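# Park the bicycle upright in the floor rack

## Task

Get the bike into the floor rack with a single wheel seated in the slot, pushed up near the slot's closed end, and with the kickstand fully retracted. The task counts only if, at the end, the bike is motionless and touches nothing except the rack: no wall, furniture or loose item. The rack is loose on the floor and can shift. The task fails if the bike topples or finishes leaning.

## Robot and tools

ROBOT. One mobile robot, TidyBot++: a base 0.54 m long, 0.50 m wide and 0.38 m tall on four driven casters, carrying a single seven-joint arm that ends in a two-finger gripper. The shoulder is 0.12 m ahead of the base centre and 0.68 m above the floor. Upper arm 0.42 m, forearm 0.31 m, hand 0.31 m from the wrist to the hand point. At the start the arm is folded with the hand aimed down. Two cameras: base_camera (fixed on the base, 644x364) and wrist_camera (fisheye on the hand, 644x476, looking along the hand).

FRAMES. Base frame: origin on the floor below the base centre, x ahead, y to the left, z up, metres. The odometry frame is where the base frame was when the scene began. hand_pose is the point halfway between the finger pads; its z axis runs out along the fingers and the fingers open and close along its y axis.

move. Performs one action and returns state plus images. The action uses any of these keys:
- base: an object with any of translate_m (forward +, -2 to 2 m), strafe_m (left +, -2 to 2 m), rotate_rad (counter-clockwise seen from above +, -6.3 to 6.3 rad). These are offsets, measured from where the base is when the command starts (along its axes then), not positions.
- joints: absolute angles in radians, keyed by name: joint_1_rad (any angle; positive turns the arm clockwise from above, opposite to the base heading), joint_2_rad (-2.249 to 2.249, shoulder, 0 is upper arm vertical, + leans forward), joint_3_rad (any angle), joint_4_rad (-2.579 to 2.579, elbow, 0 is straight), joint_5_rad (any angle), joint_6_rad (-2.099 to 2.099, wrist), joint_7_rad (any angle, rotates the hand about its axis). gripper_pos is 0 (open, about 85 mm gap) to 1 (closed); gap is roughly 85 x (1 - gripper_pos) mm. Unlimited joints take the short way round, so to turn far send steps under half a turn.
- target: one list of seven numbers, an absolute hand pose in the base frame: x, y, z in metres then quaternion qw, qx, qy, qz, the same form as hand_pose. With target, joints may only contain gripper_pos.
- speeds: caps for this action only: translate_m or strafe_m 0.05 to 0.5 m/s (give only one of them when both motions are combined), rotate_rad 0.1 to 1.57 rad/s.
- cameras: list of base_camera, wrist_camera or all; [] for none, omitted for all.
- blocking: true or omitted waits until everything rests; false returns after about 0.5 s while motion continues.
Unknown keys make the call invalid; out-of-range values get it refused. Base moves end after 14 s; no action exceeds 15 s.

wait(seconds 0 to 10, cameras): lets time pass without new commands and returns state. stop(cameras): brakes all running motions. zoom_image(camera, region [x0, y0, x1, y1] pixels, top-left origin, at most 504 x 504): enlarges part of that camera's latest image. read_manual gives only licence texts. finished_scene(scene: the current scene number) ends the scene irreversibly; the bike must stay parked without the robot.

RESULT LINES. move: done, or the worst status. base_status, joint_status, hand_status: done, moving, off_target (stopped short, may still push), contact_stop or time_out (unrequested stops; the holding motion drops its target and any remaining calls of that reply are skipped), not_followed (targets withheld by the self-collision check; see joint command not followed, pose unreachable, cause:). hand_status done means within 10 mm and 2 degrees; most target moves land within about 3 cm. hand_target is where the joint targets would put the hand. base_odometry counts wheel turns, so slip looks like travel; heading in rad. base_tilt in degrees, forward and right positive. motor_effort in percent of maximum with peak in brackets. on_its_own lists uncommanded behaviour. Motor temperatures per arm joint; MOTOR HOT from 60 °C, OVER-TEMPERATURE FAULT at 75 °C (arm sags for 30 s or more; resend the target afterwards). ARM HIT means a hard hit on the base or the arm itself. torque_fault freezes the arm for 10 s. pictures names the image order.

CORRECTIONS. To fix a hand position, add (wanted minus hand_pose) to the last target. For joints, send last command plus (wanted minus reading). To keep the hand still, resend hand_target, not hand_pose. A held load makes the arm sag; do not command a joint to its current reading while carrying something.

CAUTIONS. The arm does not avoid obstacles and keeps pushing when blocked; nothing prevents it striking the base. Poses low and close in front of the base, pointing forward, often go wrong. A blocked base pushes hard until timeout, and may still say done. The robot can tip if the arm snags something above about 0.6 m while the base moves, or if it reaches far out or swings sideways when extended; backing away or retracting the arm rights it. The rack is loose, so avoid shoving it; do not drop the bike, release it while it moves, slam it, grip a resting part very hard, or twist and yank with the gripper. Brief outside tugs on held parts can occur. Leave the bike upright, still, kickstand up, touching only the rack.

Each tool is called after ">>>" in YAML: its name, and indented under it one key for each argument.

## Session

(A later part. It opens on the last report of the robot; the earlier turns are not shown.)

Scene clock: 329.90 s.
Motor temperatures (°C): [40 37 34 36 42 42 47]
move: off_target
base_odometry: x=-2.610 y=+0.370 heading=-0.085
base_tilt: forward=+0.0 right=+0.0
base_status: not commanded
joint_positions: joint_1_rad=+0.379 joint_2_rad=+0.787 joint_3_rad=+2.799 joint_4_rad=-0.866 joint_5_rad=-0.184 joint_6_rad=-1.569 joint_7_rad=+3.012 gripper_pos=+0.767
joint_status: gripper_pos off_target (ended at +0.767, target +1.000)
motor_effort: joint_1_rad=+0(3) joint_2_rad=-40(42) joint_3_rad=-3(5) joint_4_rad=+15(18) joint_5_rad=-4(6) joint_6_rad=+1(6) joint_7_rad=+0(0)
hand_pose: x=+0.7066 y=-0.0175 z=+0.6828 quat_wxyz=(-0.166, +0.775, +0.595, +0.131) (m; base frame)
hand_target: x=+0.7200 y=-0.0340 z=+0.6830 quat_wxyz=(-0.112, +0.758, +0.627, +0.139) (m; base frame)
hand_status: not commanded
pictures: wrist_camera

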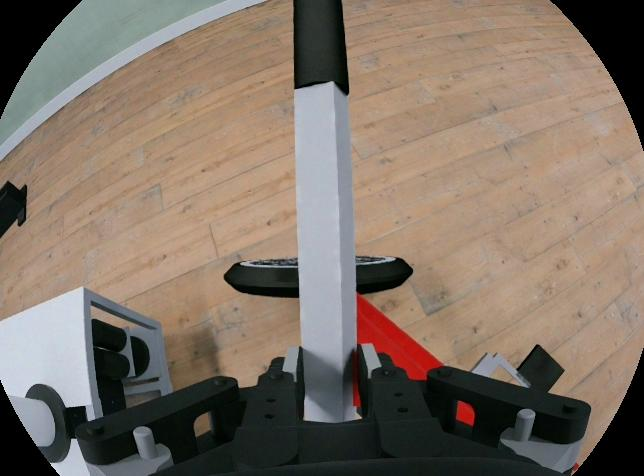

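>>> move:
  joints: {"joint_7_rad": 2.80}
  cameras: ["wrist_camera"]

>>> move:
  joints: {"joint_7_rad": 2.60}

Scene clock: 340.90 s.
Motor temperatures (°C): [40 37 34 36 42 42 47]
move: done
base_odometry: x=-2.610 y=+0.370 heading=-0.085
base_tilt: forward=+0.0 right=+0.1
base_status: not commanded
joint_positions: joint_1_rad=+0.379 joint_2_rad=+0.787 joint_3_rad=+2.799 joint_4_rad=-0.866 joint_5_rad=-0.182 joint_6_rad=-1.566 joint_7_rad=+2.828 gripper_pos=+0.767
joint_status: all done
motor_effort: joint_1_rad=+0(1) joint_2_rad=-41(42) joint_3_rad=-4(4) joint_4_rad=+15(16) joint_5_rad=-4(4) joint_6_rad=+1(1) joint_7_rad=-1(2)
hand_pose: x=+0.7072 y=-0.0180 z=+0.6825 quat_wxyz=(-0.176, +0.827, +0.521, +0.116) (m; base frame)
hand_target: x=+0.7200 y=-0.0340 z=+0.6830 quat_wxyz=(-0.131, +0.839, +0.513, +0.122) (m; base frame)
hand_status: not commanded
pictures: wrist_camera

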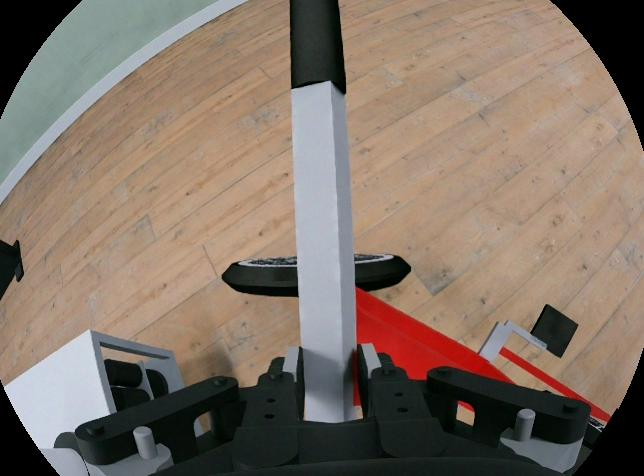

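Scene clock: 341.53 s.
Motor temperatures (°C): [40 37 34 36 42 42 47]
move: done
base_odometry: x=-2.610 y=+0.370 heading=-0.085
base_tilt: forward=-0.1 right=-0.1
base_status: not commanded
joint_positions: joint_1_rad=+0.379 joint_2_rad=+0.787 joint_3_rad=+2.799 joint_4_rad=-0.866 joint_5_rad=-0.182 joint_6_rad=-1.562 joint_7_rad=+2.654 gripper_pos=+0.767
joint_status: all done
motor_effort: joint_1_rad=+0(1) joint_2_rad=-40(41) joint_3_rad=-3(4) joint_4_rad=+14(15) joint_5_rad=-3(4) joint_6_rad=+0(2) joint_7_rad=-2(2)
hand_pose: x=+0.7085 y=-0.0184 z=+0.6825 quat_wxyz=(-0.184, +0.869, +0.447, +0.102) (m; base frame)
hand_target: x=+0.7200 y=-0.0340 z=+0.6830 quat_wxyz=(-0.143, +0.886, +0.427, +0.108) (m; base frame)
hand_status: not commanded
pictures: base_camera, wrist_camera

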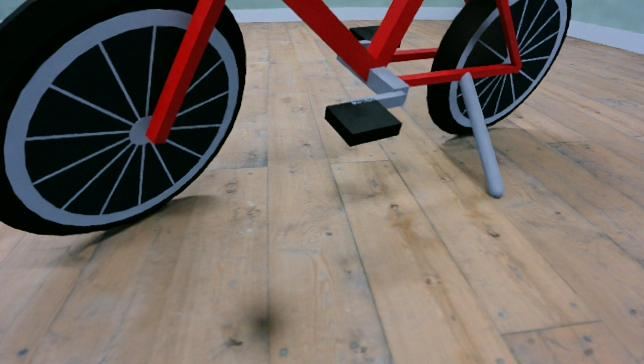

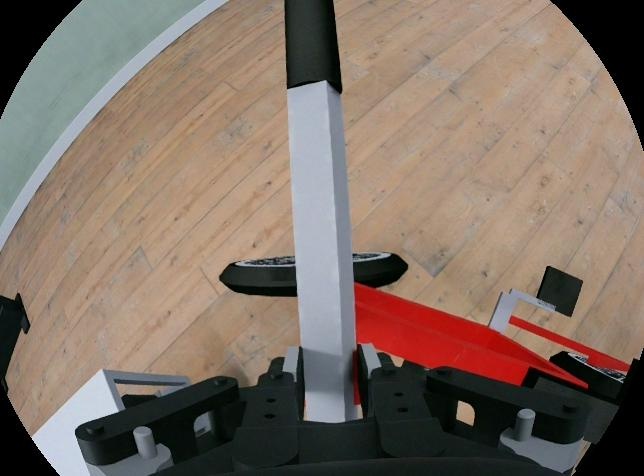

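>>> move:
  joints: {"joint_7_rad": 2.40}
  cameras: []

>>> move:
  joints: {"joint_7_rad": 2.25}

Scene clock: 345.37 s.
Motor temperatures (°C): [40 37 34 36 42 42 47]
move: done
base_odometry: x=-2.610 y=+0.370 heading=-0.085
base_tilt: forward=+0.0 right=+0.1
base_status: not commanded
joint_positions: joint_1_rad=+0.380 joint_2_rad=+0.786 joint_3_rad=+2.799 joint_4_rad=-0.866 joint_5_rad=-0.181 joint_6_rad=-1.554 joint_7_rad=+2.463 gripper_pos=+0.767
joint_status: all done
motor_effort: joint_1_rad=-1(3) joint_2_rad=-39(40) joint_3_rad=-4(4) joint_4_rad=+13(15) joint_5_rad=-4(4) joint_6_rad=+0(2) joint_7_rad=-2(3)
hand_pose: x=+0.7109 y=-0.0191 z=+0.6829 quat_wxyz=(-0.190, +0.908, +0.362, +0.087) (m; base frame)
hand_target: x=+0.7200 y=-0.0340 z=+0.6830 quat_wxyz=(-0.153, +0.925, +0.336, +0.094) (m; base frame)
hand_status: not commanded
pictures: none
No camera images: "cameras" was empty.

Scene clock: 346.03 s.
Motor temperatures (°C): [40 37 34 36 42 42 47]
move: done
base_odometry: x=-2.610 y=+0.370 heading=-0.085
base_tilt: forward=+0.0 right=+0.0
base_status: not commanded
joint_positions: joint_1_rad=+0.380 joint_2_rad=+0.776 joint_3_rad=+2.797 joint_4_rad=-0.867 joint_5_rad=-0.174 joint_6_rad=-1.547 joint_7_rad=+2.318 gripper_pos=+0.830
joint_status: all done
on_its_own: gripper_pos moved +0.063 toward your old target +1.000
motor_effort: joint_1_rad=+0(2) joint_2_rad=-38(39) joint_3_rad=-3(4) joint_4_rad=+13(16) joint_5_rad=-5(7) joint_6_rad=-1(2) joint_7_rad=-2(3)
hand_pose: x=+0.7125 y=-0.0203 z=+0.6871 quat_wxyz=(-0.190, +0.933, +0.296, +0.078) (m; base frame)
hand_target: x=+0.7200 y=-0.0340 z=+0.6830 quat_wxyz=(-0.159, +0.947, +0.266, +0.082) (m; base frame)
hand_status: not commanded
pictures: base_camera, wrist_camera

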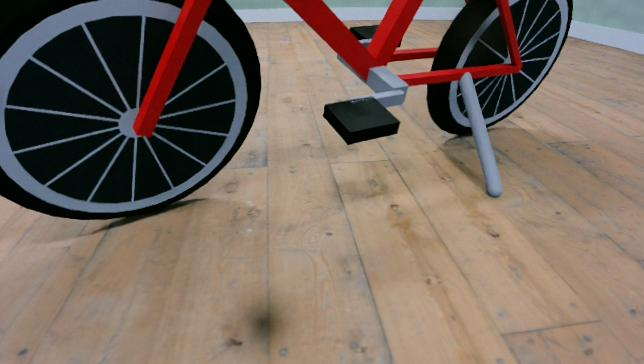

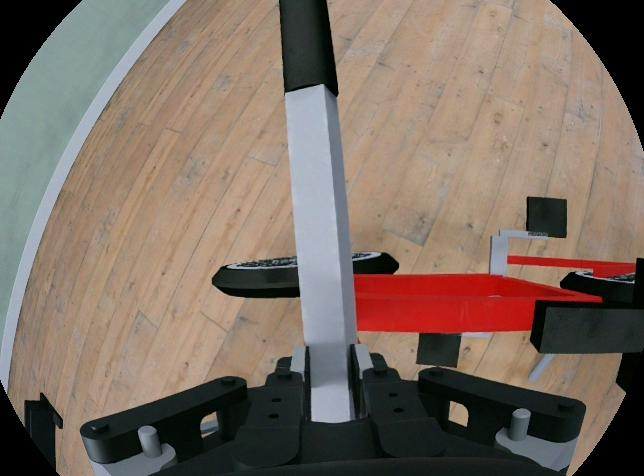

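>>> zoom_image:
  camera: "wrist_camera"
  region: [220, 240, 440, 440]

Scaled by 2.291.

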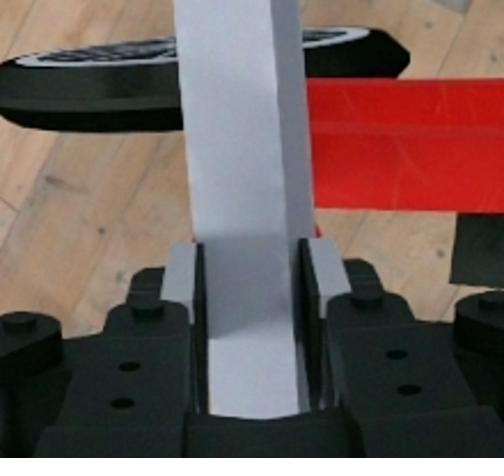

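>>> move:
  base: {"translate_m": 0.06, "strafe_m": 0.037}
  target: [0.72, -0.034, 0.69, -0.146, 0.9532, 0.2613, 0.0369]
  cameras: ["wrist_camera"]

>>> move:
  base: {"translate_m": 0.06, "strafe_m": 0.037}
  target: [0.72, -0.034, 0.697, -0.1327, 0.9572, 0.2561, -0.0081]

Scene clock: 366.43 s.
Motor temperatures (°C): [40 37 34 36 42 42 47]
move: off_target
base_odometry: x=-2.547 y=+0.402 heading=-0.085
base_tilt: forward=-0.1 right=+0.0
base_status: done
joint_positions: joint_1_rad=+0.299 joint_2_rad=+0.783 joint_3_rad=+2.971 joint_4_rad=-0.742 joint_5_rad=-0.170 joint_6_rad=-1.645 joint_7_rad=+2.317 gripper_pos=+0.837
joint_status: not commanded
motor_effort: joint_1_rad=-6(8) joint_2_rad=-36(40) joint_3_rad=-4(6) joint_4_rad=+16(18) joint_5_rad=-5(8) joint_6_rad=+6(13) joint_7_rad=-1(2)
hand_pose: x=+0.7192 y=-0.0543 z=+0.6997 quat_wxyz=(-0.134, +0.948, +0.284, +0.055) (m; base frame)
hand_target: x=+0.7200 y=-0.0340 z=+0.6900 quat_wxyz=(-0.146, +0.953, +0.261, +0.037) (m; base frame)
hand_status: off_target (0.022 m and 3.6 deg from the pose sent, 0.016 m and 8.3 deg at the start)
pictures: wrist_camera

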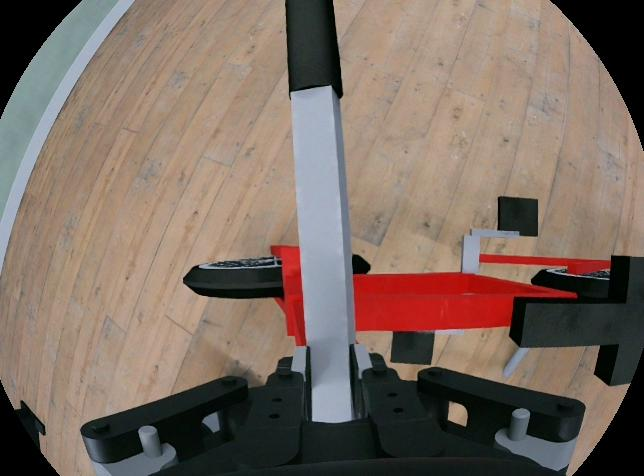

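Scene clock: 367.83 s.
Motor temperatures (°C): [40 37 34 36 42 42 47]
move: off_target
base_odometry: x=-2.484 y=+0.433 heading=-0.085
base_tilt: forward=+0.0 right=+0.0
base_status: done
joint_positions: joint_1_rad=+0.209 joint_2_rad=+0.867 joint_3_rad=+2.997 joint_4_rad=-0.535 joint_5_rad=-0.170 joint_6_rad=-1.781 joint_7_rad=+2.265 gripper_pos=+0.841
joint_status: not commanded
motor_effort: joint_1_rad=-1(10) joint_2_rad=-40(41) joint_3_rad=-2(6) joint_4_rad=+13(18) joint_5_rad=-3(8) joint_6_rad=+0(8) joint_7_rad=-1(1)
hand_pose: x=+0.7367 y=-0.0210 z=+0.7105 quat_wxyz=(-0.134, +0.944, +0.299, +0.039) (m; base frame)
hand_target: x=+0.7200 y=-0.0340 z=+0.6970 quat_wxyz=(-0.133, +0.957, +0.256, -0.008) (m; base frame)
hand_status: off_target (0.025 m and 7.5 deg from the pose sent, 0.020 m and 8.0 deg at the start)
pictures: base_camera, wrist_camera

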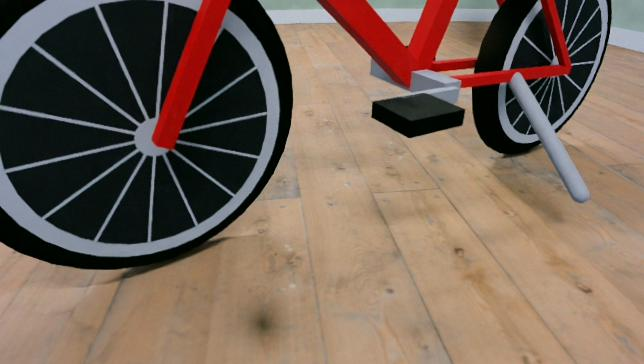

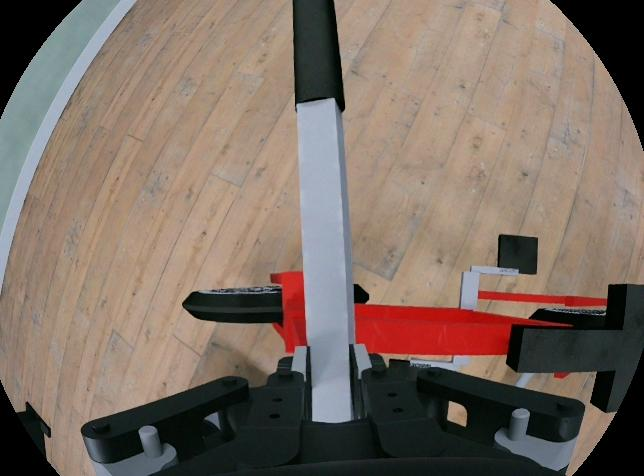

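>>> move:
  base: {"translate_m": 0.039, "strafe_m": 0.215, "rotate_rad": -0.297}
  speeds: {"strafe_m": 0.2, "rotate_rad": 0.25}

Scene clock: 406.90 s.
Motor temperatures (°C): [40 38 34 36 42 42 47]
move: done
base_odometry: x=-2.427 y=+0.644 heading=-0.383
base_tilt: forward=-0.1 right=+0.0
base_status: done
joint_positions: joint_1_rad=+0.218 joint_2_rad=+0.869 joint_3_rad=+3.007 joint_4_rad=-0.532 joint_5_rad=-0.170 joint_6_rad=-1.794 joint_7_rad=+2.264 gripper_pos=+0.842
joint_status: not commanded
motor_effort: joint_1_rad=-2(5) joint_2_rad=-38(41) joint_3_rad=-1(3) joint_4_rad=+13(16) joint_5_rad=-3(6) joint_6_rad=+2(4) joint_7_rad=-1(1)
hand_pose: x=+0.7331 y=-0.0303 z=+0.7094 quat_wxyz=(-0.132, +0.947, +0.292, +0.032) (m; base frame)
hand_target: x=+0.7200 y=-0.0340 z=+0.6970 quat_wxyz=(-0.133, +0.957, +0.256, -0.008) (m; base frame)
hand_status: not commanded
pictures: base_camera, wrist_camera

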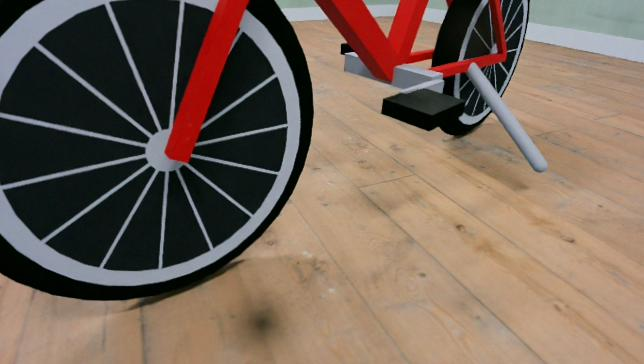

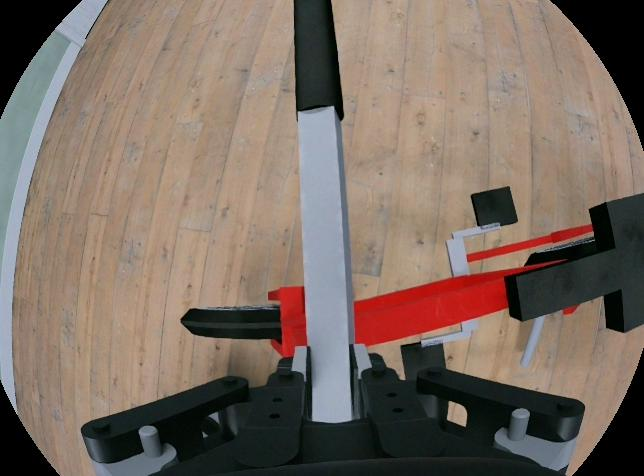

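>>> move:
  joints: {"joint_7_rad": 2.03}
  cameras: []

>>> move:
  base: {"translate_m": -0.10, "strafe_m": 0.22}
  speeds: {"strafe_m": 0.2}

Scene clock: 427.07 s.
Motor temperatures (°C): [40 38 34 36 42 42 47]
move: done
base_odometry: x=-2.427 y=+0.644 heading=-0.383
base_tilt: forward=+0.0 right=+0.0
base_status: not commanded
joint_positions: joint_1_rad=+0.218 joint_2_rad=+0.870 joint_3_rad=+3.007 joint_4_rad=-0.532 joint_5_rad=-0.170 joint_6_rad=-1.794 joint_7_rad=+2.093 gripper_pos=+0.843
joint_status: all done
motor_effort: joint_1_rad=-2(3) joint_2_rad=-38(41) joint_3_rad=-1(3) joint_4_rad=+13(14) joint_5_rad=-3(4) joint_6_rad=+1(3) joint_7_rad=+0(2)
hand_pose: x=+0.7332 y=-0.0302 z=+0.7087 quat_wxyz=(-0.135, +0.968, +0.210, +0.021) (m; base frame)
hand_target: x=+0.7200 y=-0.0340 z=+0.6970 quat_wxyz=(-0.132, +0.974, +0.182, -0.018) (m; base frame)
hand_status: not commanded
pictures: none
No camera images: "cameras" was empty.

Scene clock: 429.57 s.
Motor temperatures (°C): [40 38 34 36 42 42 47]
move: done
base_odometry: x=-2.437 y=+0.886 heading=-0.383
base_tilt: forward=-0.1 right=+0.0
base_status: done
joint_positions: joint_1_rad=+0.217 joint_2_rad=+0.871 joint_3_rad=+3.010 joint_4_rad=-0.525 joint_5_rad=-0.165 joint_6_rad=-1.805 joint_7_rad=+2.093 gripper_pos=+0.843
joint_status: not commanded
motor_effort: joint_1_rad=-1(10) joint_2_rad=-40(41) joint_3_rad=-1(6) joint_4_rad=+14(15) joint_5_rad=-3(7) joint_6_rad=+1(5) joint_7_rad=+1(1)
hand_pose: x=+0.7313 y=-0.0320 z=+0.7098 quat_wxyz=(-0.132, +0.969, +0.210, +0.017) (m; base frame)
hand_target: x=+0.7200 y=-0.0340 z=+0.6970 quat_wxyz=(-0.132, +0.974, +0.182, -0.018) (m; base frame)
hand_status: not commanded
pictures: base_camera, wrist_camera

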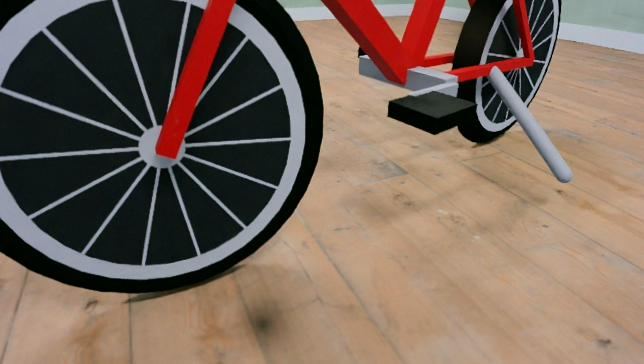

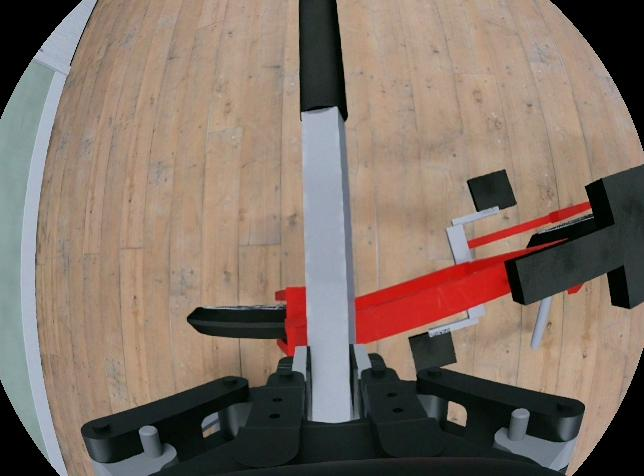

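>>> move:
  base: {"translate_m": -0.108, "strafe_m": 0.231}
  speeds: {"strafe_m": 0.2}
  cameras: []

>>> move:
  base: {"rotate_rad": 0.6}
  speeds: {"rotate_rad": 0.3}

Scene clock: 438.07 s.
Motor temperatures (°C): [40 38 34 36 42 42 47]
move: done
base_odometry: x=-2.451 y=+1.141 heading=-0.383
base_tilt: forward=-0.1 right=+0.0
base_status: done
joint_positions: joint_1_rad=+0.214 joint_2_rad=+0.873 joint_3_rad=+3.008 joint_4_rad=-0.521 joint_5_rad=-0.164 joint_6_rad=-1.806 joint_7_rad=+2.093 gripper_pos=+0.843
joint_status: not commanded
motor_effort: joint_1_rad=-2(10) joint_2_rad=-38(42) joint_3_rad=-1(6) joint_4_rad=+12(16) joint_5_rad=-2(7) joint_6_rad=+0(4) joint_7_rad=+0(1)
hand_pose: x=+0.7321 y=-0.0300 z=+0.7099 quat_wxyz=(-0.132, +0.968, +0.212, +0.018) (m; base frame)
hand_target: x=+0.7200 y=-0.0340 z=+0.6970 quat_wxyz=(-0.132, +0.974, +0.182, -0.018) (m; base frame)
hand_status: not commanded
pictures: none
No camera images: "cameras" was empty.

Scene clock: 441.33 s.
Motor temperatures (°C): [40 38 34 36 42 42 47]
move: done
base_odometry: x=-2.451 y=+1.141 heading=+0.217
base_tilt: forward=+0.0 right=+0.1
base_status: done
joint_positions: joint_1_rad=+0.197 joint_2_rad=+0.924 joint_3_rad=+2.997 joint_4_rad=-0.517 joint_5_rad=-0.161 joint_6_rad=-1.806 joint_7_rad=+2.093 gripper_pos=+0.845
joint_status: not commanded
motor_effort: joint_1_rad=+4(11) joint_2_rad=-47(52) joint_3_rad=+1(6) joint_4_rad=+13(16) joint_5_rad=+1(7) joint_6_rad=-8(9) joint_7_rad=+0(1)
hand_pose: x=+0.7343 y=-0.0167 z=+0.6809 quat_wxyz=(-0.145, +0.965, +0.220, -0.004) (m; base frame)
hand_target: x=+0.7200 y=-0.0340 z=+0.6970 quat_wxyz=(-0.132, +0.974, +0.182, -0.018) (m; base frame)
hand_status: not commanded
pictures: base_camera, wrist_camera

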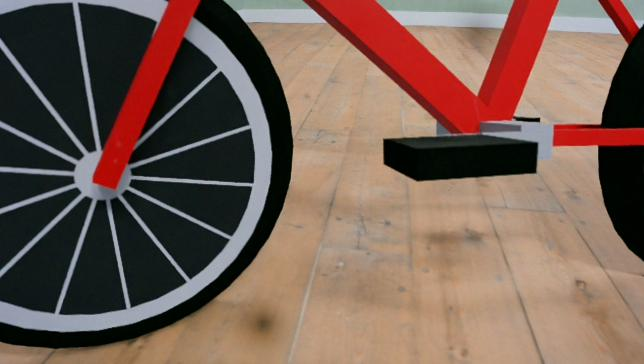

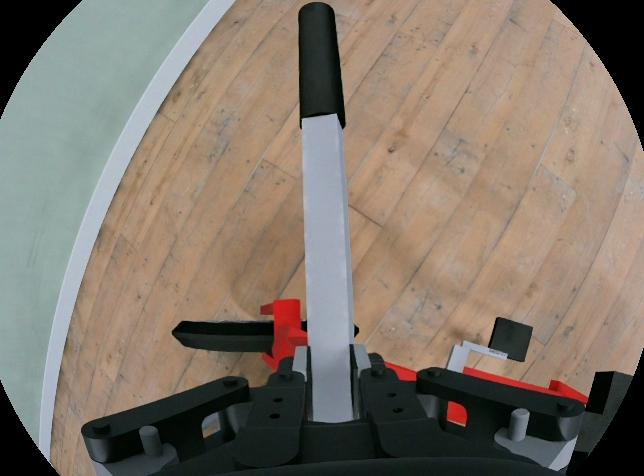

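>>> move:
  base: {"translate_m": -0.19, "strafe_m": -0.05}
  speeds: {"translate_m": 0.15}

Scene clock: 473.57 s.
Motor temperatures (°C): [40 39 34 36 42 42 47]
move: done
base_odometry: x=-2.626 y=+1.051 heading=+0.218
base_tilt: forward=-0.1 right=+0.1
base_status: done
joint_positions: joint_1_rad=+0.213 joint_2_rad=+0.901 joint_3_rad=+3.004 joint_4_rad=-0.508 joint_5_rad=-0.157 joint_6_rad=-1.809 joint_7_rad=+2.093 gripper_pos=+0.999
joint_status: not commanded
on_its_own: gripper_pos moved +0.154 to your old target +1.000
motor_effort: joint_1_rad=-1(7) joint_2_rad=-43(46) joint_3_rad=-2(4) joint_4_rad=+14(15) joint_5_rad=-2(6) joint_6_rad=-1(12) joint_7_rad=+0(1)
hand_pose: x=+0.7347 y=-0.0310 z=+0.6960 quat_wxyz=(-0.135, +0.968, +0.212, +0.008) (m; base frame)
hand_target: x=+0.7200 y=-0.0340 z=+0.6970 quat_wxyz=(-0.132, +0.974, +0.182, -0.018) (m; base frame)
hand_status: not commanded
pictures: base_camera, wrist_camera

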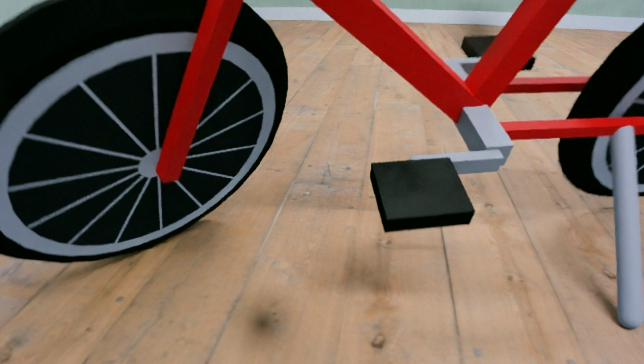

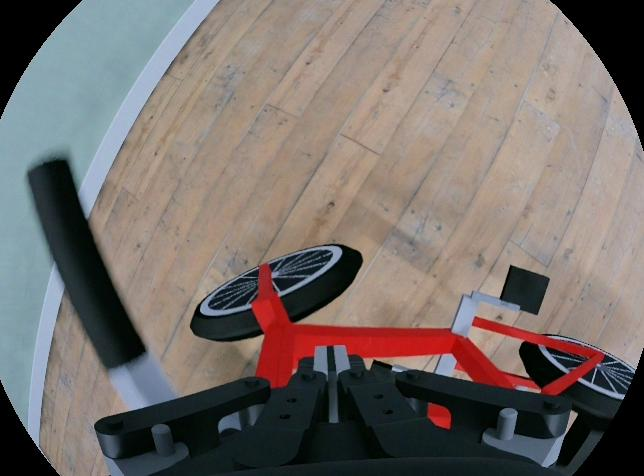

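>>> wait:
  seconds: 1

Scene clock: 476.80 s.
Motor temperatures (°C): [40 39 34 36 42 42 47]
base_odometry: x=-2.626 y=+1.051 heading=+0.218
base_tilt: forward=-0.1 right=+0.0
base_status: done
joint_positions: joint_1_rad=+0.213 joint_2_rad=+0.901 joint_3_rad=+3.004 joint_4_rad=-0.508 joint_5_rad=-0.157 joint_6_rad=-1.809 joint_7_rad=+2.093 gripper_pos=+0.999
joint_status: not commanded
motor_effort: joint_1_rad=-1(7) joint_2_rad=-43(46) joint_3_rad=-1(4) joint_4_rad=+14(15) joint_5_rad=-2(6) joint_6_rad=-1(12) joint_7_rad=+0(1)
hand_pose: x=+0.7347 y=-0.0310 z=+0.6960 quat_wxyz=(-0.135, +0.968, +0.212, +0.008) (m; base frame)
hand_target: x=+0.7200 y=-0.0340 z=+0.6970 quat_wxyz=(-0.132, +0.974, +0.182, -0.018) (m; base frame)
hand_status: not commanded
wait: 1.00 s; at rest from the start
pictures: base_camera, wrist_camera

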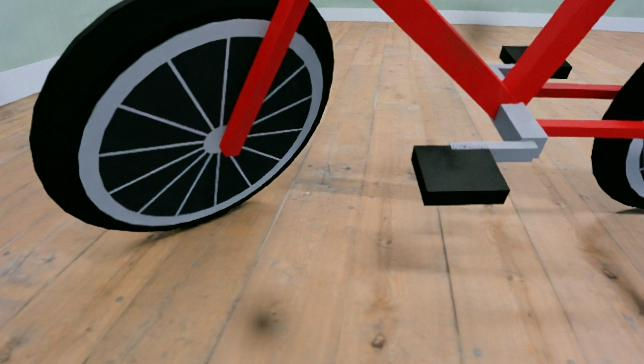

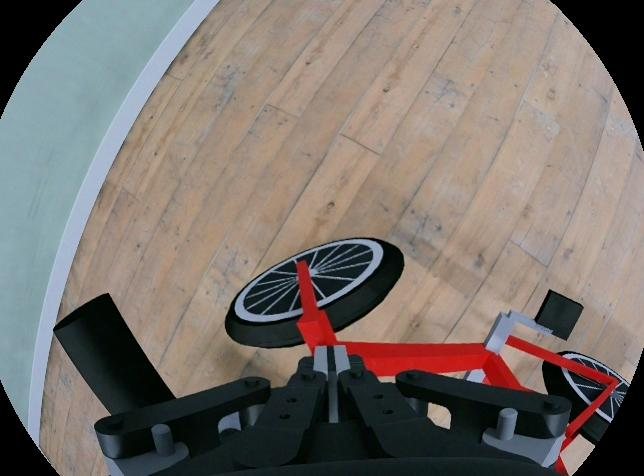

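>>> wait:
  seconds: 0.5

>>> zoom_image:
  camera: "wrist_camera"
  region: [200, 200, 644, 476]

>>> zoom_image:
  camera: "base_camera"
  region: [300, 0, 644, 300]

Scene clock: 480.23 s.
Motor temperatures (°C): [40 39 34 36 42 42 47]
base_odometry: x=-2.626 y=+1.051 heading=+0.218
base_tilt: forward=+0.0 right=+0.1
base_status: done
joint_positions: joint_1_rad=+0.213 joint_2_rad=+0.901 joint_3_rad=+3.004 joint_4_rad=-0.508 joint_5_rad=-0.157 joint_6_rad=-1.809 joint_7_rad=+2.093 gripper_pos=+0.999
joint_status: not commanded
motor_effort: joint_1_rad=-1(7) joint_2_rad=-43(46) joint_3_rad=-1(4) joint_4_rad=+14(15) joint_5_rad=-2(6) joint_6_rad=+0(12) joint_7_rad=+0(1)
hand_pose: x=+0.7347 y=-0.0310 z=+0.6960 quat_wxyz=(-0.135, +0.968, +0.212, +0.008) (m; base frame)
hand_target: x=+0.7200 y=-0.0340 z=+0.6970 quat_wxyz=(-0.132, +0.974, +0.182, -0.018) (m; base frame)
hand_status: not commanded
wait: 0.50 s; at rest from the start
pictures: base_camera, wrist_camera

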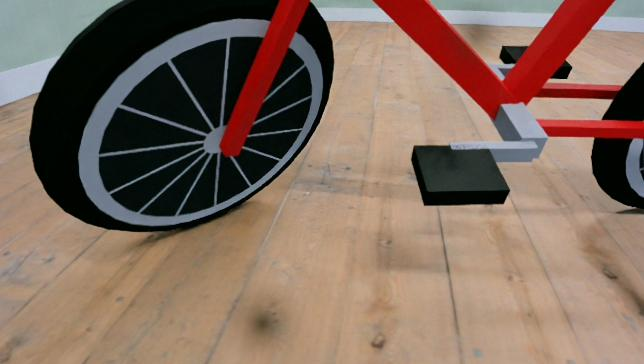

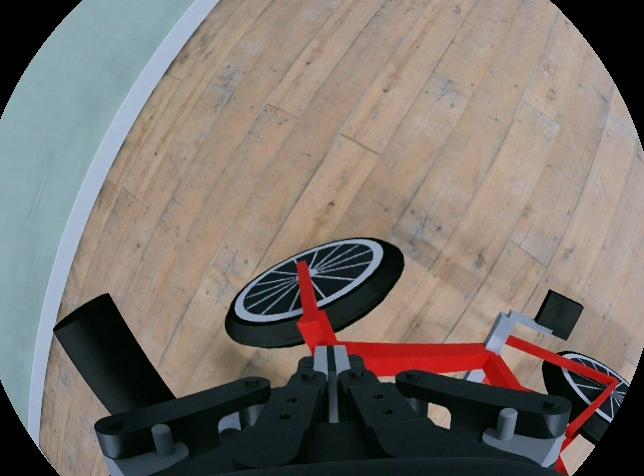

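Scaled by 1.135.

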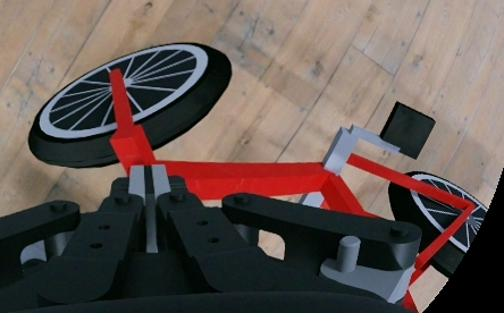

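Scaled by 1.465.

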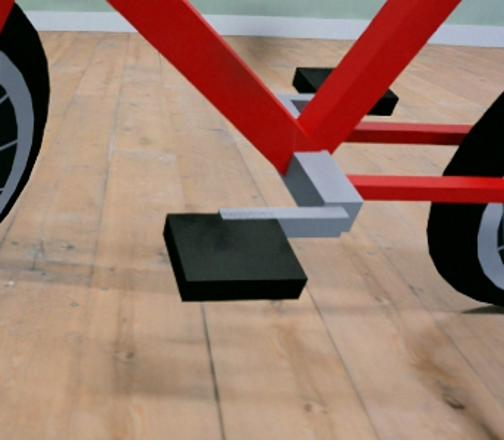

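>>> move:
  target: [0.71, -0.04, 0.85, -0.1327, 0.9572, 0.2561, -0.0081]
  joints: {"gripper_pos": 0.0}

Scene clock: 521.60 s.
Motor temperatures (°C): [40 39 34 36 42 42 47]
move: time_out
base_odometry: x=-2.626 y=+1.051 heading=+0.218
base_tilt: forward=-0.1 right=+0.1
base_status: not commanded
joint_positions: joint_1_rad=+0.213 joint_2_rad=+0.939 joint_3_rad=+3.033 joint_4_rad=+0.000 joint_5_rad=-0.275 joint_6_rad=-1.992 joint_7_rad=+2.115 gripper_pos=+0.000
joint_status: all done
motor_effort: joint_1_rad=-1(8) joint_2_rad=-42(51) joint_3_rad=+0(2) joint_4_rad=+12(16) joint_5_rad=-2(4) joint_6_rad=+2(9) joint_7_rad=+0(1)
hand_pose: x=+0.7723 y=-0.0314 z=+0.8295 quat_wxyz=(-0.115, +0.947, +0.255, +0.157) (m; base frame)
hand_target: x=+0.7662 y=-0.0314 z=+0.8279 quat_wxyz=(-0.118, +0.950, +0.250, +0.146) (m; base frame)
hand_status: time_out (0.066 m and 19.1 deg from the pose sent, 0.156 m and 5.6 deg at the start; a joint's target at an end of its range on 246 of 300 steps)
pictures: base_camera, wrist_camera

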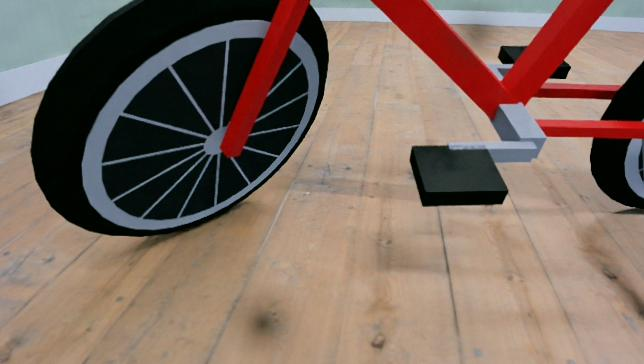

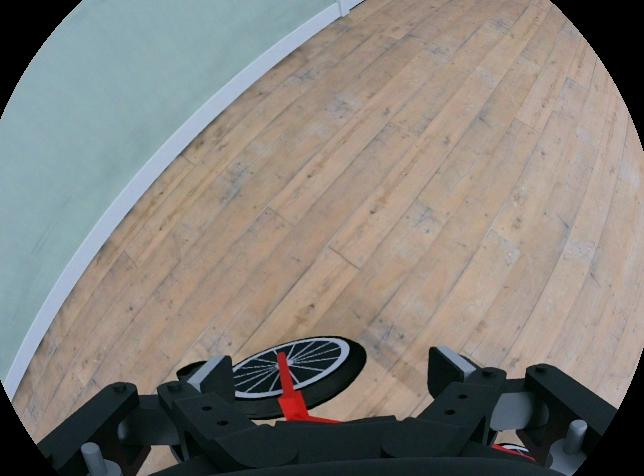

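>>> move:
  target: [0.50, -0.13, 0.86, -0.15, 0.95, 0.27, 0.0]

Scene clock: 528.93 s.
Motor temperatures (°C): [40 39 34 36 42 42 47]
move: off_target
base_odometry: x=-2.626 y=+1.051 heading=+0.218
base_tilt: forward=-0.1 right=+0.0
base_status: not commanded
joint_positions: joint_1_rad=+0.521 joint_2_rad=+0.415 joint_3_rad=+3.057 joint_4_rad=-0.875 joint_5_rad=-0.275 joint_6_rad=-1.992 joint_7_rad=+2.432 gripper_pos=+0.000
joint_status: not commanded
motor_effort: joint_1_rad=-1(2) joint_2_rad=-28(44) joint_3_rad=+0(1) joint_4_rad=+13(14) joint_5_rad=-2(3) joint_6_rad=-1(3) joint_7_rad=+0(0)
hand_pose: x=+0.5329 y=-0.1164 z=+0.8596 quat_wxyz=(-0.157, +0.954, +0.252, +0.034) (m; base frame)
hand_target: x=+0.5000 y=-0.1300 z=+0.8600 quat_wxyz=(-0.150, +0.951, +0.270, +0.000) (m; base frame)
hand_status: off_target (0.036 m and 4.5 deg from the pose sent, 0.291 m and 18.5 deg at the start)
pictures: base_camera, wrist_camera

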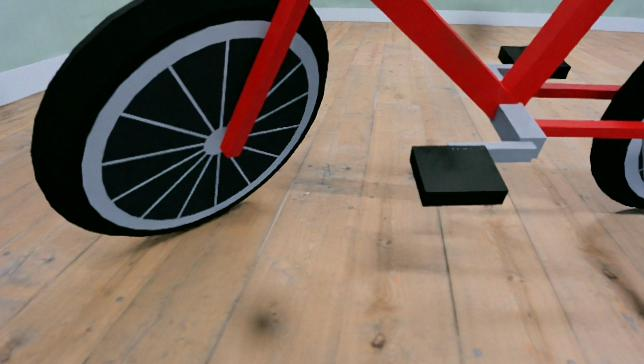

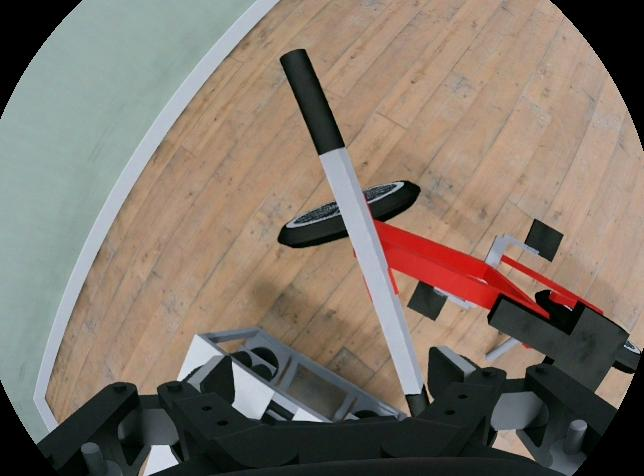

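>>> move:
  target: [0.53, -0.165, 0.79, -0.1566, 0.8886, 0.4132, 0.1224]
  cameras: ["wrist_camera"]

Scene clock: 553.80 s.
Motor temperatures (°C): [40 39 34 36 41 42 47]
move: off_target
base_odometry: x=-2.626 y=+1.051 heading=+0.218
base_tilt: forward=+0.0 right=+0.0
base_status: not commanded
joint_positions: joint_1_rad=+0.709 joint_2_rad=+0.414 joint_3_rad=+3.031 joint_4_rad=-1.122 joint_5_rad=-0.275 joint_6_rad=-1.808 joint_7_rad=+2.924 gripper_pos=+0.000
joint_status: not commanded
motor_effort: joint_1_rad=-1(2) joint_2_rad=-29(30) joint_3_rad=+0(2) joint_4_rad=+14(15) joint_5_rad=-3(3) joint_6_rad=-2(2) joint_7_rad=+0(0)
hand_pose: x=+0.5083 y=-0.1744 z=+0.7897 quat_wxyz=(-0.169, +0.907, +0.378, +0.076) (m; base frame)
hand_target: x=+0.5300 y=-0.1650 z=+0.7900 quat_wxyz=(-0.157, +0.889, +0.413, +0.122) (m; base frame)
hand_status: off_target (0.024 m and 7.1 deg from the pose sent, 0.085 m and 22.4 deg at the start)
pictures: wrist_camera

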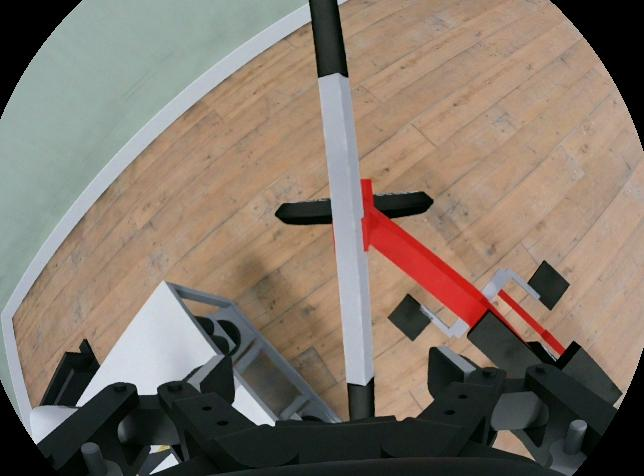

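>>> move:
  target: [0.581, -0.127, 0.78, -0.145, 0.8688, 0.4283, 0.2029]
  cameras: ["wrist_camera"]

Scene clock: 577.77 s.
Motor temperatures (°C): [40 39 34 36 42 42 47]
move: off_target
base_odometry: x=-2.626 y=+1.051 heading=+0.218
base_tilt: forward=-0.1 right=+0.0
base_status: not commanded
joint_positions: joint_1_rad=+0.698 joint_2_rad=+0.411 joint_3_rad=+2.991 joint_4_rad=-1.226 joint_5_rad=-0.369 joint_6_rad=-1.613 joint_7_rad=+2.969 gripper_pos=+0.000
joint_status: not commanded
motor_effort: joint_1_rad=+0(2) joint_2_rad=-29(30) joint_3_rad=+0(1) joint_4_rad=+14(15) joint_5_rad=-3(4) joint_6_rad=-1(2) joint_7_rad=+0(0)
hand_pose: x=+0.5561 y=-0.1454 z=+0.7675 quat_wxyz=(-0.161, +0.891, +0.397, +0.148) (m; base frame)
hand_target: x=+0.5810 y=-0.1270 z=+0.7800 quat_wxyz=(-0.145, +0.869, +0.428, +0.203) (m; base frame)
hand_status: off_target (0.033 m and 7.9 deg from the pose sent, 0.087 m and 16.5 deg at the start)
pictures: wrist_camera

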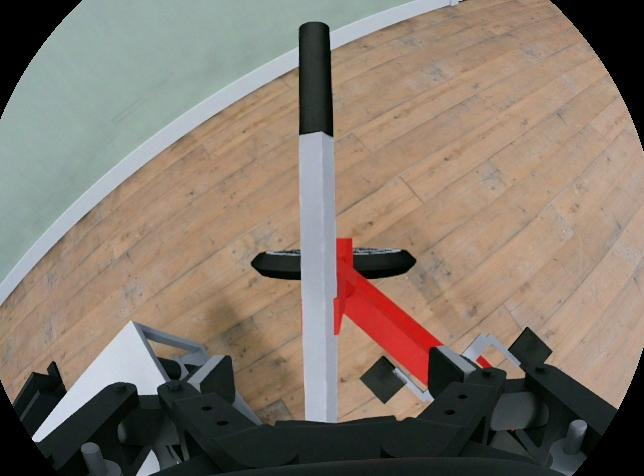

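>>> move:
  target: [0.593, -0.097, 0.735, -0.145, 0.8688, 0.4283, 0.2029]
  cameras: ["wrist_camera"]

Scene clock: 585.33 s.
Motor temperatures (°C): [40 39 34 36 42 42 47]
move: off_target
base_odometry: x=-2.626 y=+1.051 heading=+0.218
base_tilt: forward=-0.1 right=+0.0
base_status: not commanded
joint_positions: joint_1_rad=+0.656 joint_2_rad=+0.410 joint_3_rad=+2.963 joint_4_rad=-1.368 joint_5_rad=-0.370 joint_6_rad=-1.449 joint_7_rad=+2.969 gripper_pos=+0.000
joint_status: not commanded
motor_effort: joint_1_rad=+0(2) joint_2_rad=-29(30) joint_3_rad=-1(2) joint_4_rad=+14(16) joint_5_rad=-4(4) joint_6_rad=-1(1) joint_7_rad=+0(0)
hand_pose: x=+0.5687 y=-0.1155 z=+0.7248 quat_wxyz=(-0.159, +0.889, +0.402, +0.152) (m; base frame)
hand_target: x=+0.5930 y=-0.0970 z=+0.7350 quat_wxyz=(-0.145, +0.869, +0.428, +0.203) (m; base frame)
hand_status: off_target (0.032 m and 7.2 deg from the pose sent, 0.069 m and 7.9 deg at the start)
pictures: wrist_camera

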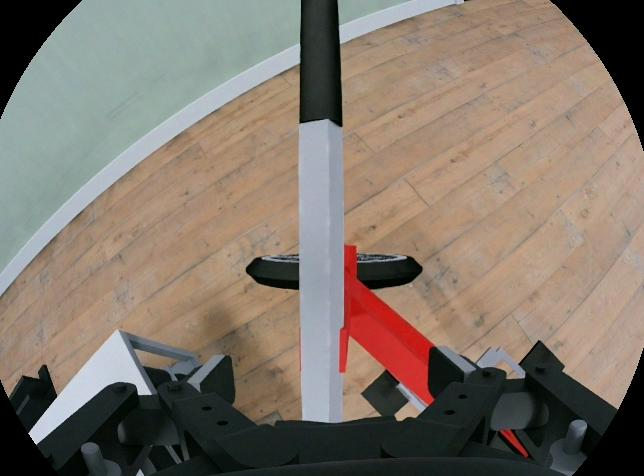

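>>> move:
  target: [0.604, -0.071, 0.688, -0.145, 0.8688, 0.4283, 0.2029]
  cameras: ["wrist_camera"]

>>> zoom_image:
  camera: "wrist_camera"
  region: [200, 220, 480, 440]

Scene clock: 590.60 s.
Motor temperatures (°C): [40 39 34 36 42 42 47]
move: off_target
base_odometry: x=-2.626 y=+1.051 heading=+0.218
base_tilt: forward=+0.0 right=+0.0
base_status: not commanded
joint_positions: joint_1_rad=+0.638 joint_2_rad=+0.416 joint_3_rad=+2.901 joint_4_rad=-1.484 joint_5_rad=-0.370 joint_6_rad=-1.284 joint_7_rad=+2.969 gripper_pos=+0.000
joint_status: not commanded
motor_effort: joint_1_rad=-1(2) joint_2_rad=-28(29) joint_3_rad=-2(2) joint_4_rad=+14(15) joint_5_rad=-4(4) joint_6_rad=+0(1) joint_7_rad=+0(0)
hand_pose: x=+0.5824 y=-0.0859 z=+0.6898 quat_wxyz=(-0.151, +0.884, +0.411, +0.164) (m; base frame)
hand_target: x=+0.6040 y=-0.0710 z=+0.6880 quat_wxyz=(-0.145, +0.869, +0.428, +0.203) (m; base frame)
hand_status: off_target (0.026 m and 5.2 deg from the pose sent, 0.068 m and 7.2 deg at the start)
pictures: wrist_camera

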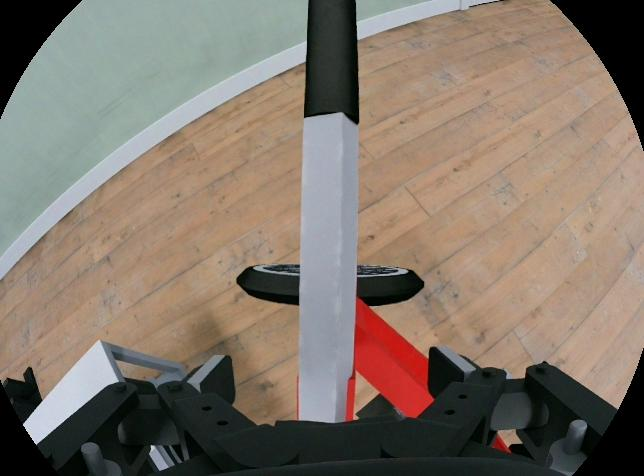

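Scaled by 1.800.

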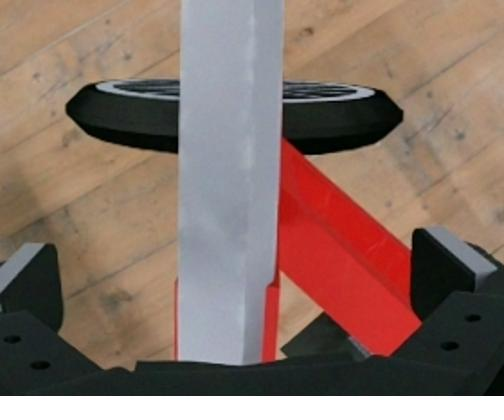

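>>> move:
  target: [0.606, -0.065, 0.674, -0.145, 0.8688, 0.4283, 0.2029]
  cameras: []

>>> move:
  joints: {"gripper_pos": 0.6}
  cameras: ["wrist_camera"]

>>> zoom_image:
  camera: "wrist_camera"
  region: [200, 220, 480, 440]

Scene clock: 596.80 s.
Motor temperatures (°C): [40 39 34 36 42 42 47]
move: off_target
base_odometry: x=-2.626 y=+1.051 heading=+0.218
base_tilt: forward=-0.1 right=+0.1
base_status: not commanded
joint_positions: joint_1_rad=+0.636 joint_2_rad=+0.423 joint_3_rad=+2.876 joint_4_rad=-1.515 joint_5_rad=-0.370 joint_6_rad=-1.230 joint_7_rad=+2.969 gripper_pos=+0.000
joint_status: not commanded
motor_effort: joint_1_rad=-1(2) joint_2_rad=-28(29) joint_3_rad=-2(2) joint_4_rad=+13(15) joint_5_rad=-4(4) joint_6_rad=+0(1) joint_7_rad=+0(0)
hand_pose: x=+0.5878 y=-0.0768 z=+0.6791 quat_wxyz=(-0.149, +0.882, +0.414, +0.170) (m; base frame)
hand_target: x=+0.6060 y=-0.0650 z=+0.6740 quat_wxyz=(-0.145, +0.869, +0.428, +0.203) (m; base frame)
hand_status: off_target (0.022 m and 4.4 deg from the pose sent, 0.035 m and 5.2 deg at the start)
pictures: none
No camera images: "cameras" was empty.

Scene clock: 597.67 s.
Motor temperatures (°C): [40 39 34 36 42 42 47]
move: done
base_odometry: x=-2.626 y=+1.051 heading=+0.218
base_tilt: forward=-0.1 right=+0.1
base_status: not commanded
joint_positions: joint_1_rad=+0.636 joint_2_rad=+0.423 joint_3_rad=+2.876 joint_4_rad=-1.515 joint_5_rad=-0.370 joint_6_rad=-1.230 joint_7_rad=+2.969 gripper_pos=+0.600
joint_status: all done
motor_effort: joint_1_rad=-1(1) joint_2_rad=-28(28) joint_3_rad=-1(2) joint_4_rad=+14(15) joint_5_rad=-3(4) joint_6_rad=+0(1) joint_7_rad=+0(0)
hand_pose: x=+0.5878 y=-0.0768 z=+0.6791 quat_wxyz=(-0.149, +0.882, +0.414, +0.170) (m; base frame)
hand_target: x=+0.6060 y=-0.0650 z=+0.6740 quat_wxyz=(-0.145, +0.869, +0.428, +0.203) (m; base frame)
hand_status: not commanded
pictures: wrist_camera

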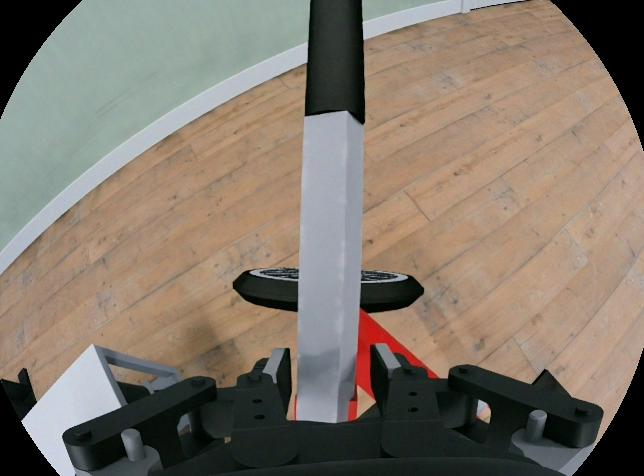

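Scaled by 1.800.

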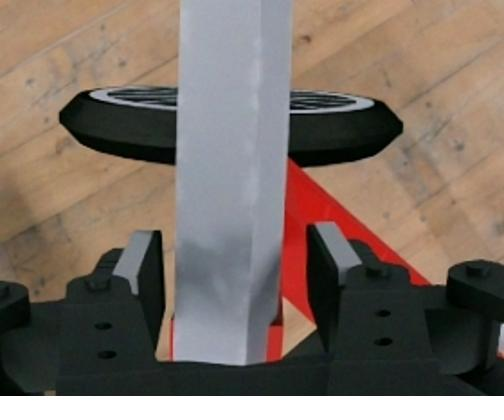

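>>> move:
  target: [0.599, -0.073, 0.669, -0.145, 0.8688, 0.4283, 0.2029]
  cameras: []

>>> move:
  joints: {"gripper_pos": 1.0}

>>> zoom_image:
  camera: "wrist_camera"
  region: [200, 220, 480, 440]

Scene clock: 604.30 s.
Motor temperatures (°C): [40 39 34 36 42 42 47]
move: off_target
base_odometry: x=-2.626 y=+1.051 heading=+0.218
base_tilt: forward=+0.0 right=+0.1
base_status: not commanded
joint_positions: joint_1_rad=+0.649 joint_2_rad=+0.423 joint_3_rad=+2.876 joint_4_rad=-1.535 joint_5_rad=-0.370 joint_6_rad=-1.227 joint_7_rad=+2.997 gripper_pos=+0.600
joint_status: not commanded
motor_effort: joint_1_rad=-1(2) joint_2_rad=-28(28) joint_3_rad=-1(2) joint_4_rad=+13(14) joint_5_rad=-4(4) joint_6_rad=+0(1) joint_7_rad=+0(0)
hand_pose: x=+0.5804 y=-0.0791 z=+0.6730 quat_wxyz=(-0.152, +0.879, +0.419, +0.167) (m; base frame)
hand_target: x=+0.5990 y=-0.0730 z=+0.6690 quat_wxyz=(-0.145, +0.869, +0.428, +0.203) (m; base frame)
hand_status: off_target (0.020 m and 4.5 deg from the pose sent, 0.015 m and 4.4 deg at the start)
pictures: none
No camera images: "cameras" was empty.

Scene clock: 605.07 s.
Motor temperatures (°C): [40 39 34 36 42 42 47]
move: off_target
base_odometry: x=-2.626 y=+1.051 heading=+0.218
base_tilt: forward=-0.1 right=+0.0
base_status: not commanded
joint_positions: joint_1_rad=+0.650 joint_2_rad=+0.422 joint_3_rad=+2.876 joint_4_rad=-1.536 joint_5_rad=-0.371 joint_6_rad=-1.223 joint_7_rad=+2.997 gripper_pos=+0.735
joint_status: gripper_pos off_target (ended at +0.735, target +1.000)
motor_effort: joint_1_rad=-2(3) joint_2_rad=-25(28) joint_3_rad=-2(2) joint_4_rad=+12(14) joint_5_rad=-3(4) joint_6_rad=-1(2) joint_7_rad=+0(0)
hand_pose: x=+0.5812 y=-0.0801 z=+0.6735 quat_wxyz=(-0.150, +0.880, +0.418, +0.169) (m; base frame)
hand_target: x=+0.5990 y=-0.0730 z=+0.6690 quat_wxyz=(-0.145, +0.869, +0.428, +0.203) (m; base frame)
hand_status: not commanded
pictures: base_camera, wrist_camera

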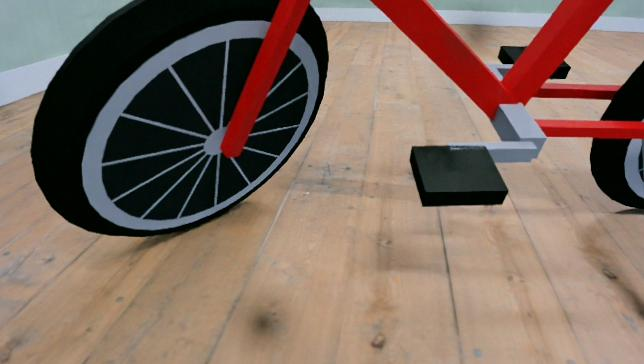

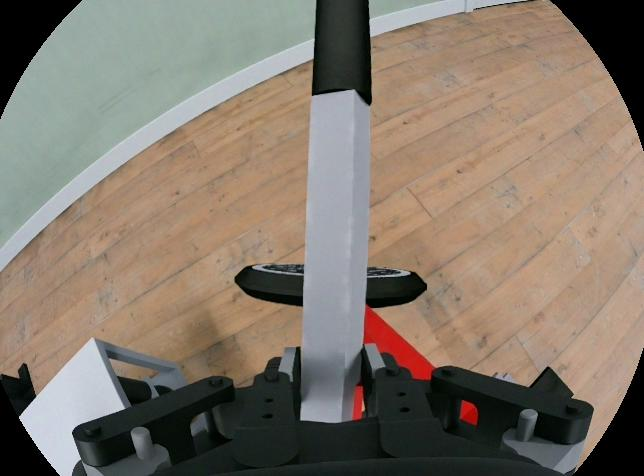

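Scaled by 1.800.

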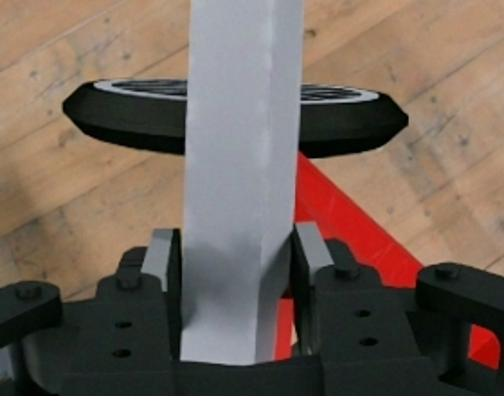

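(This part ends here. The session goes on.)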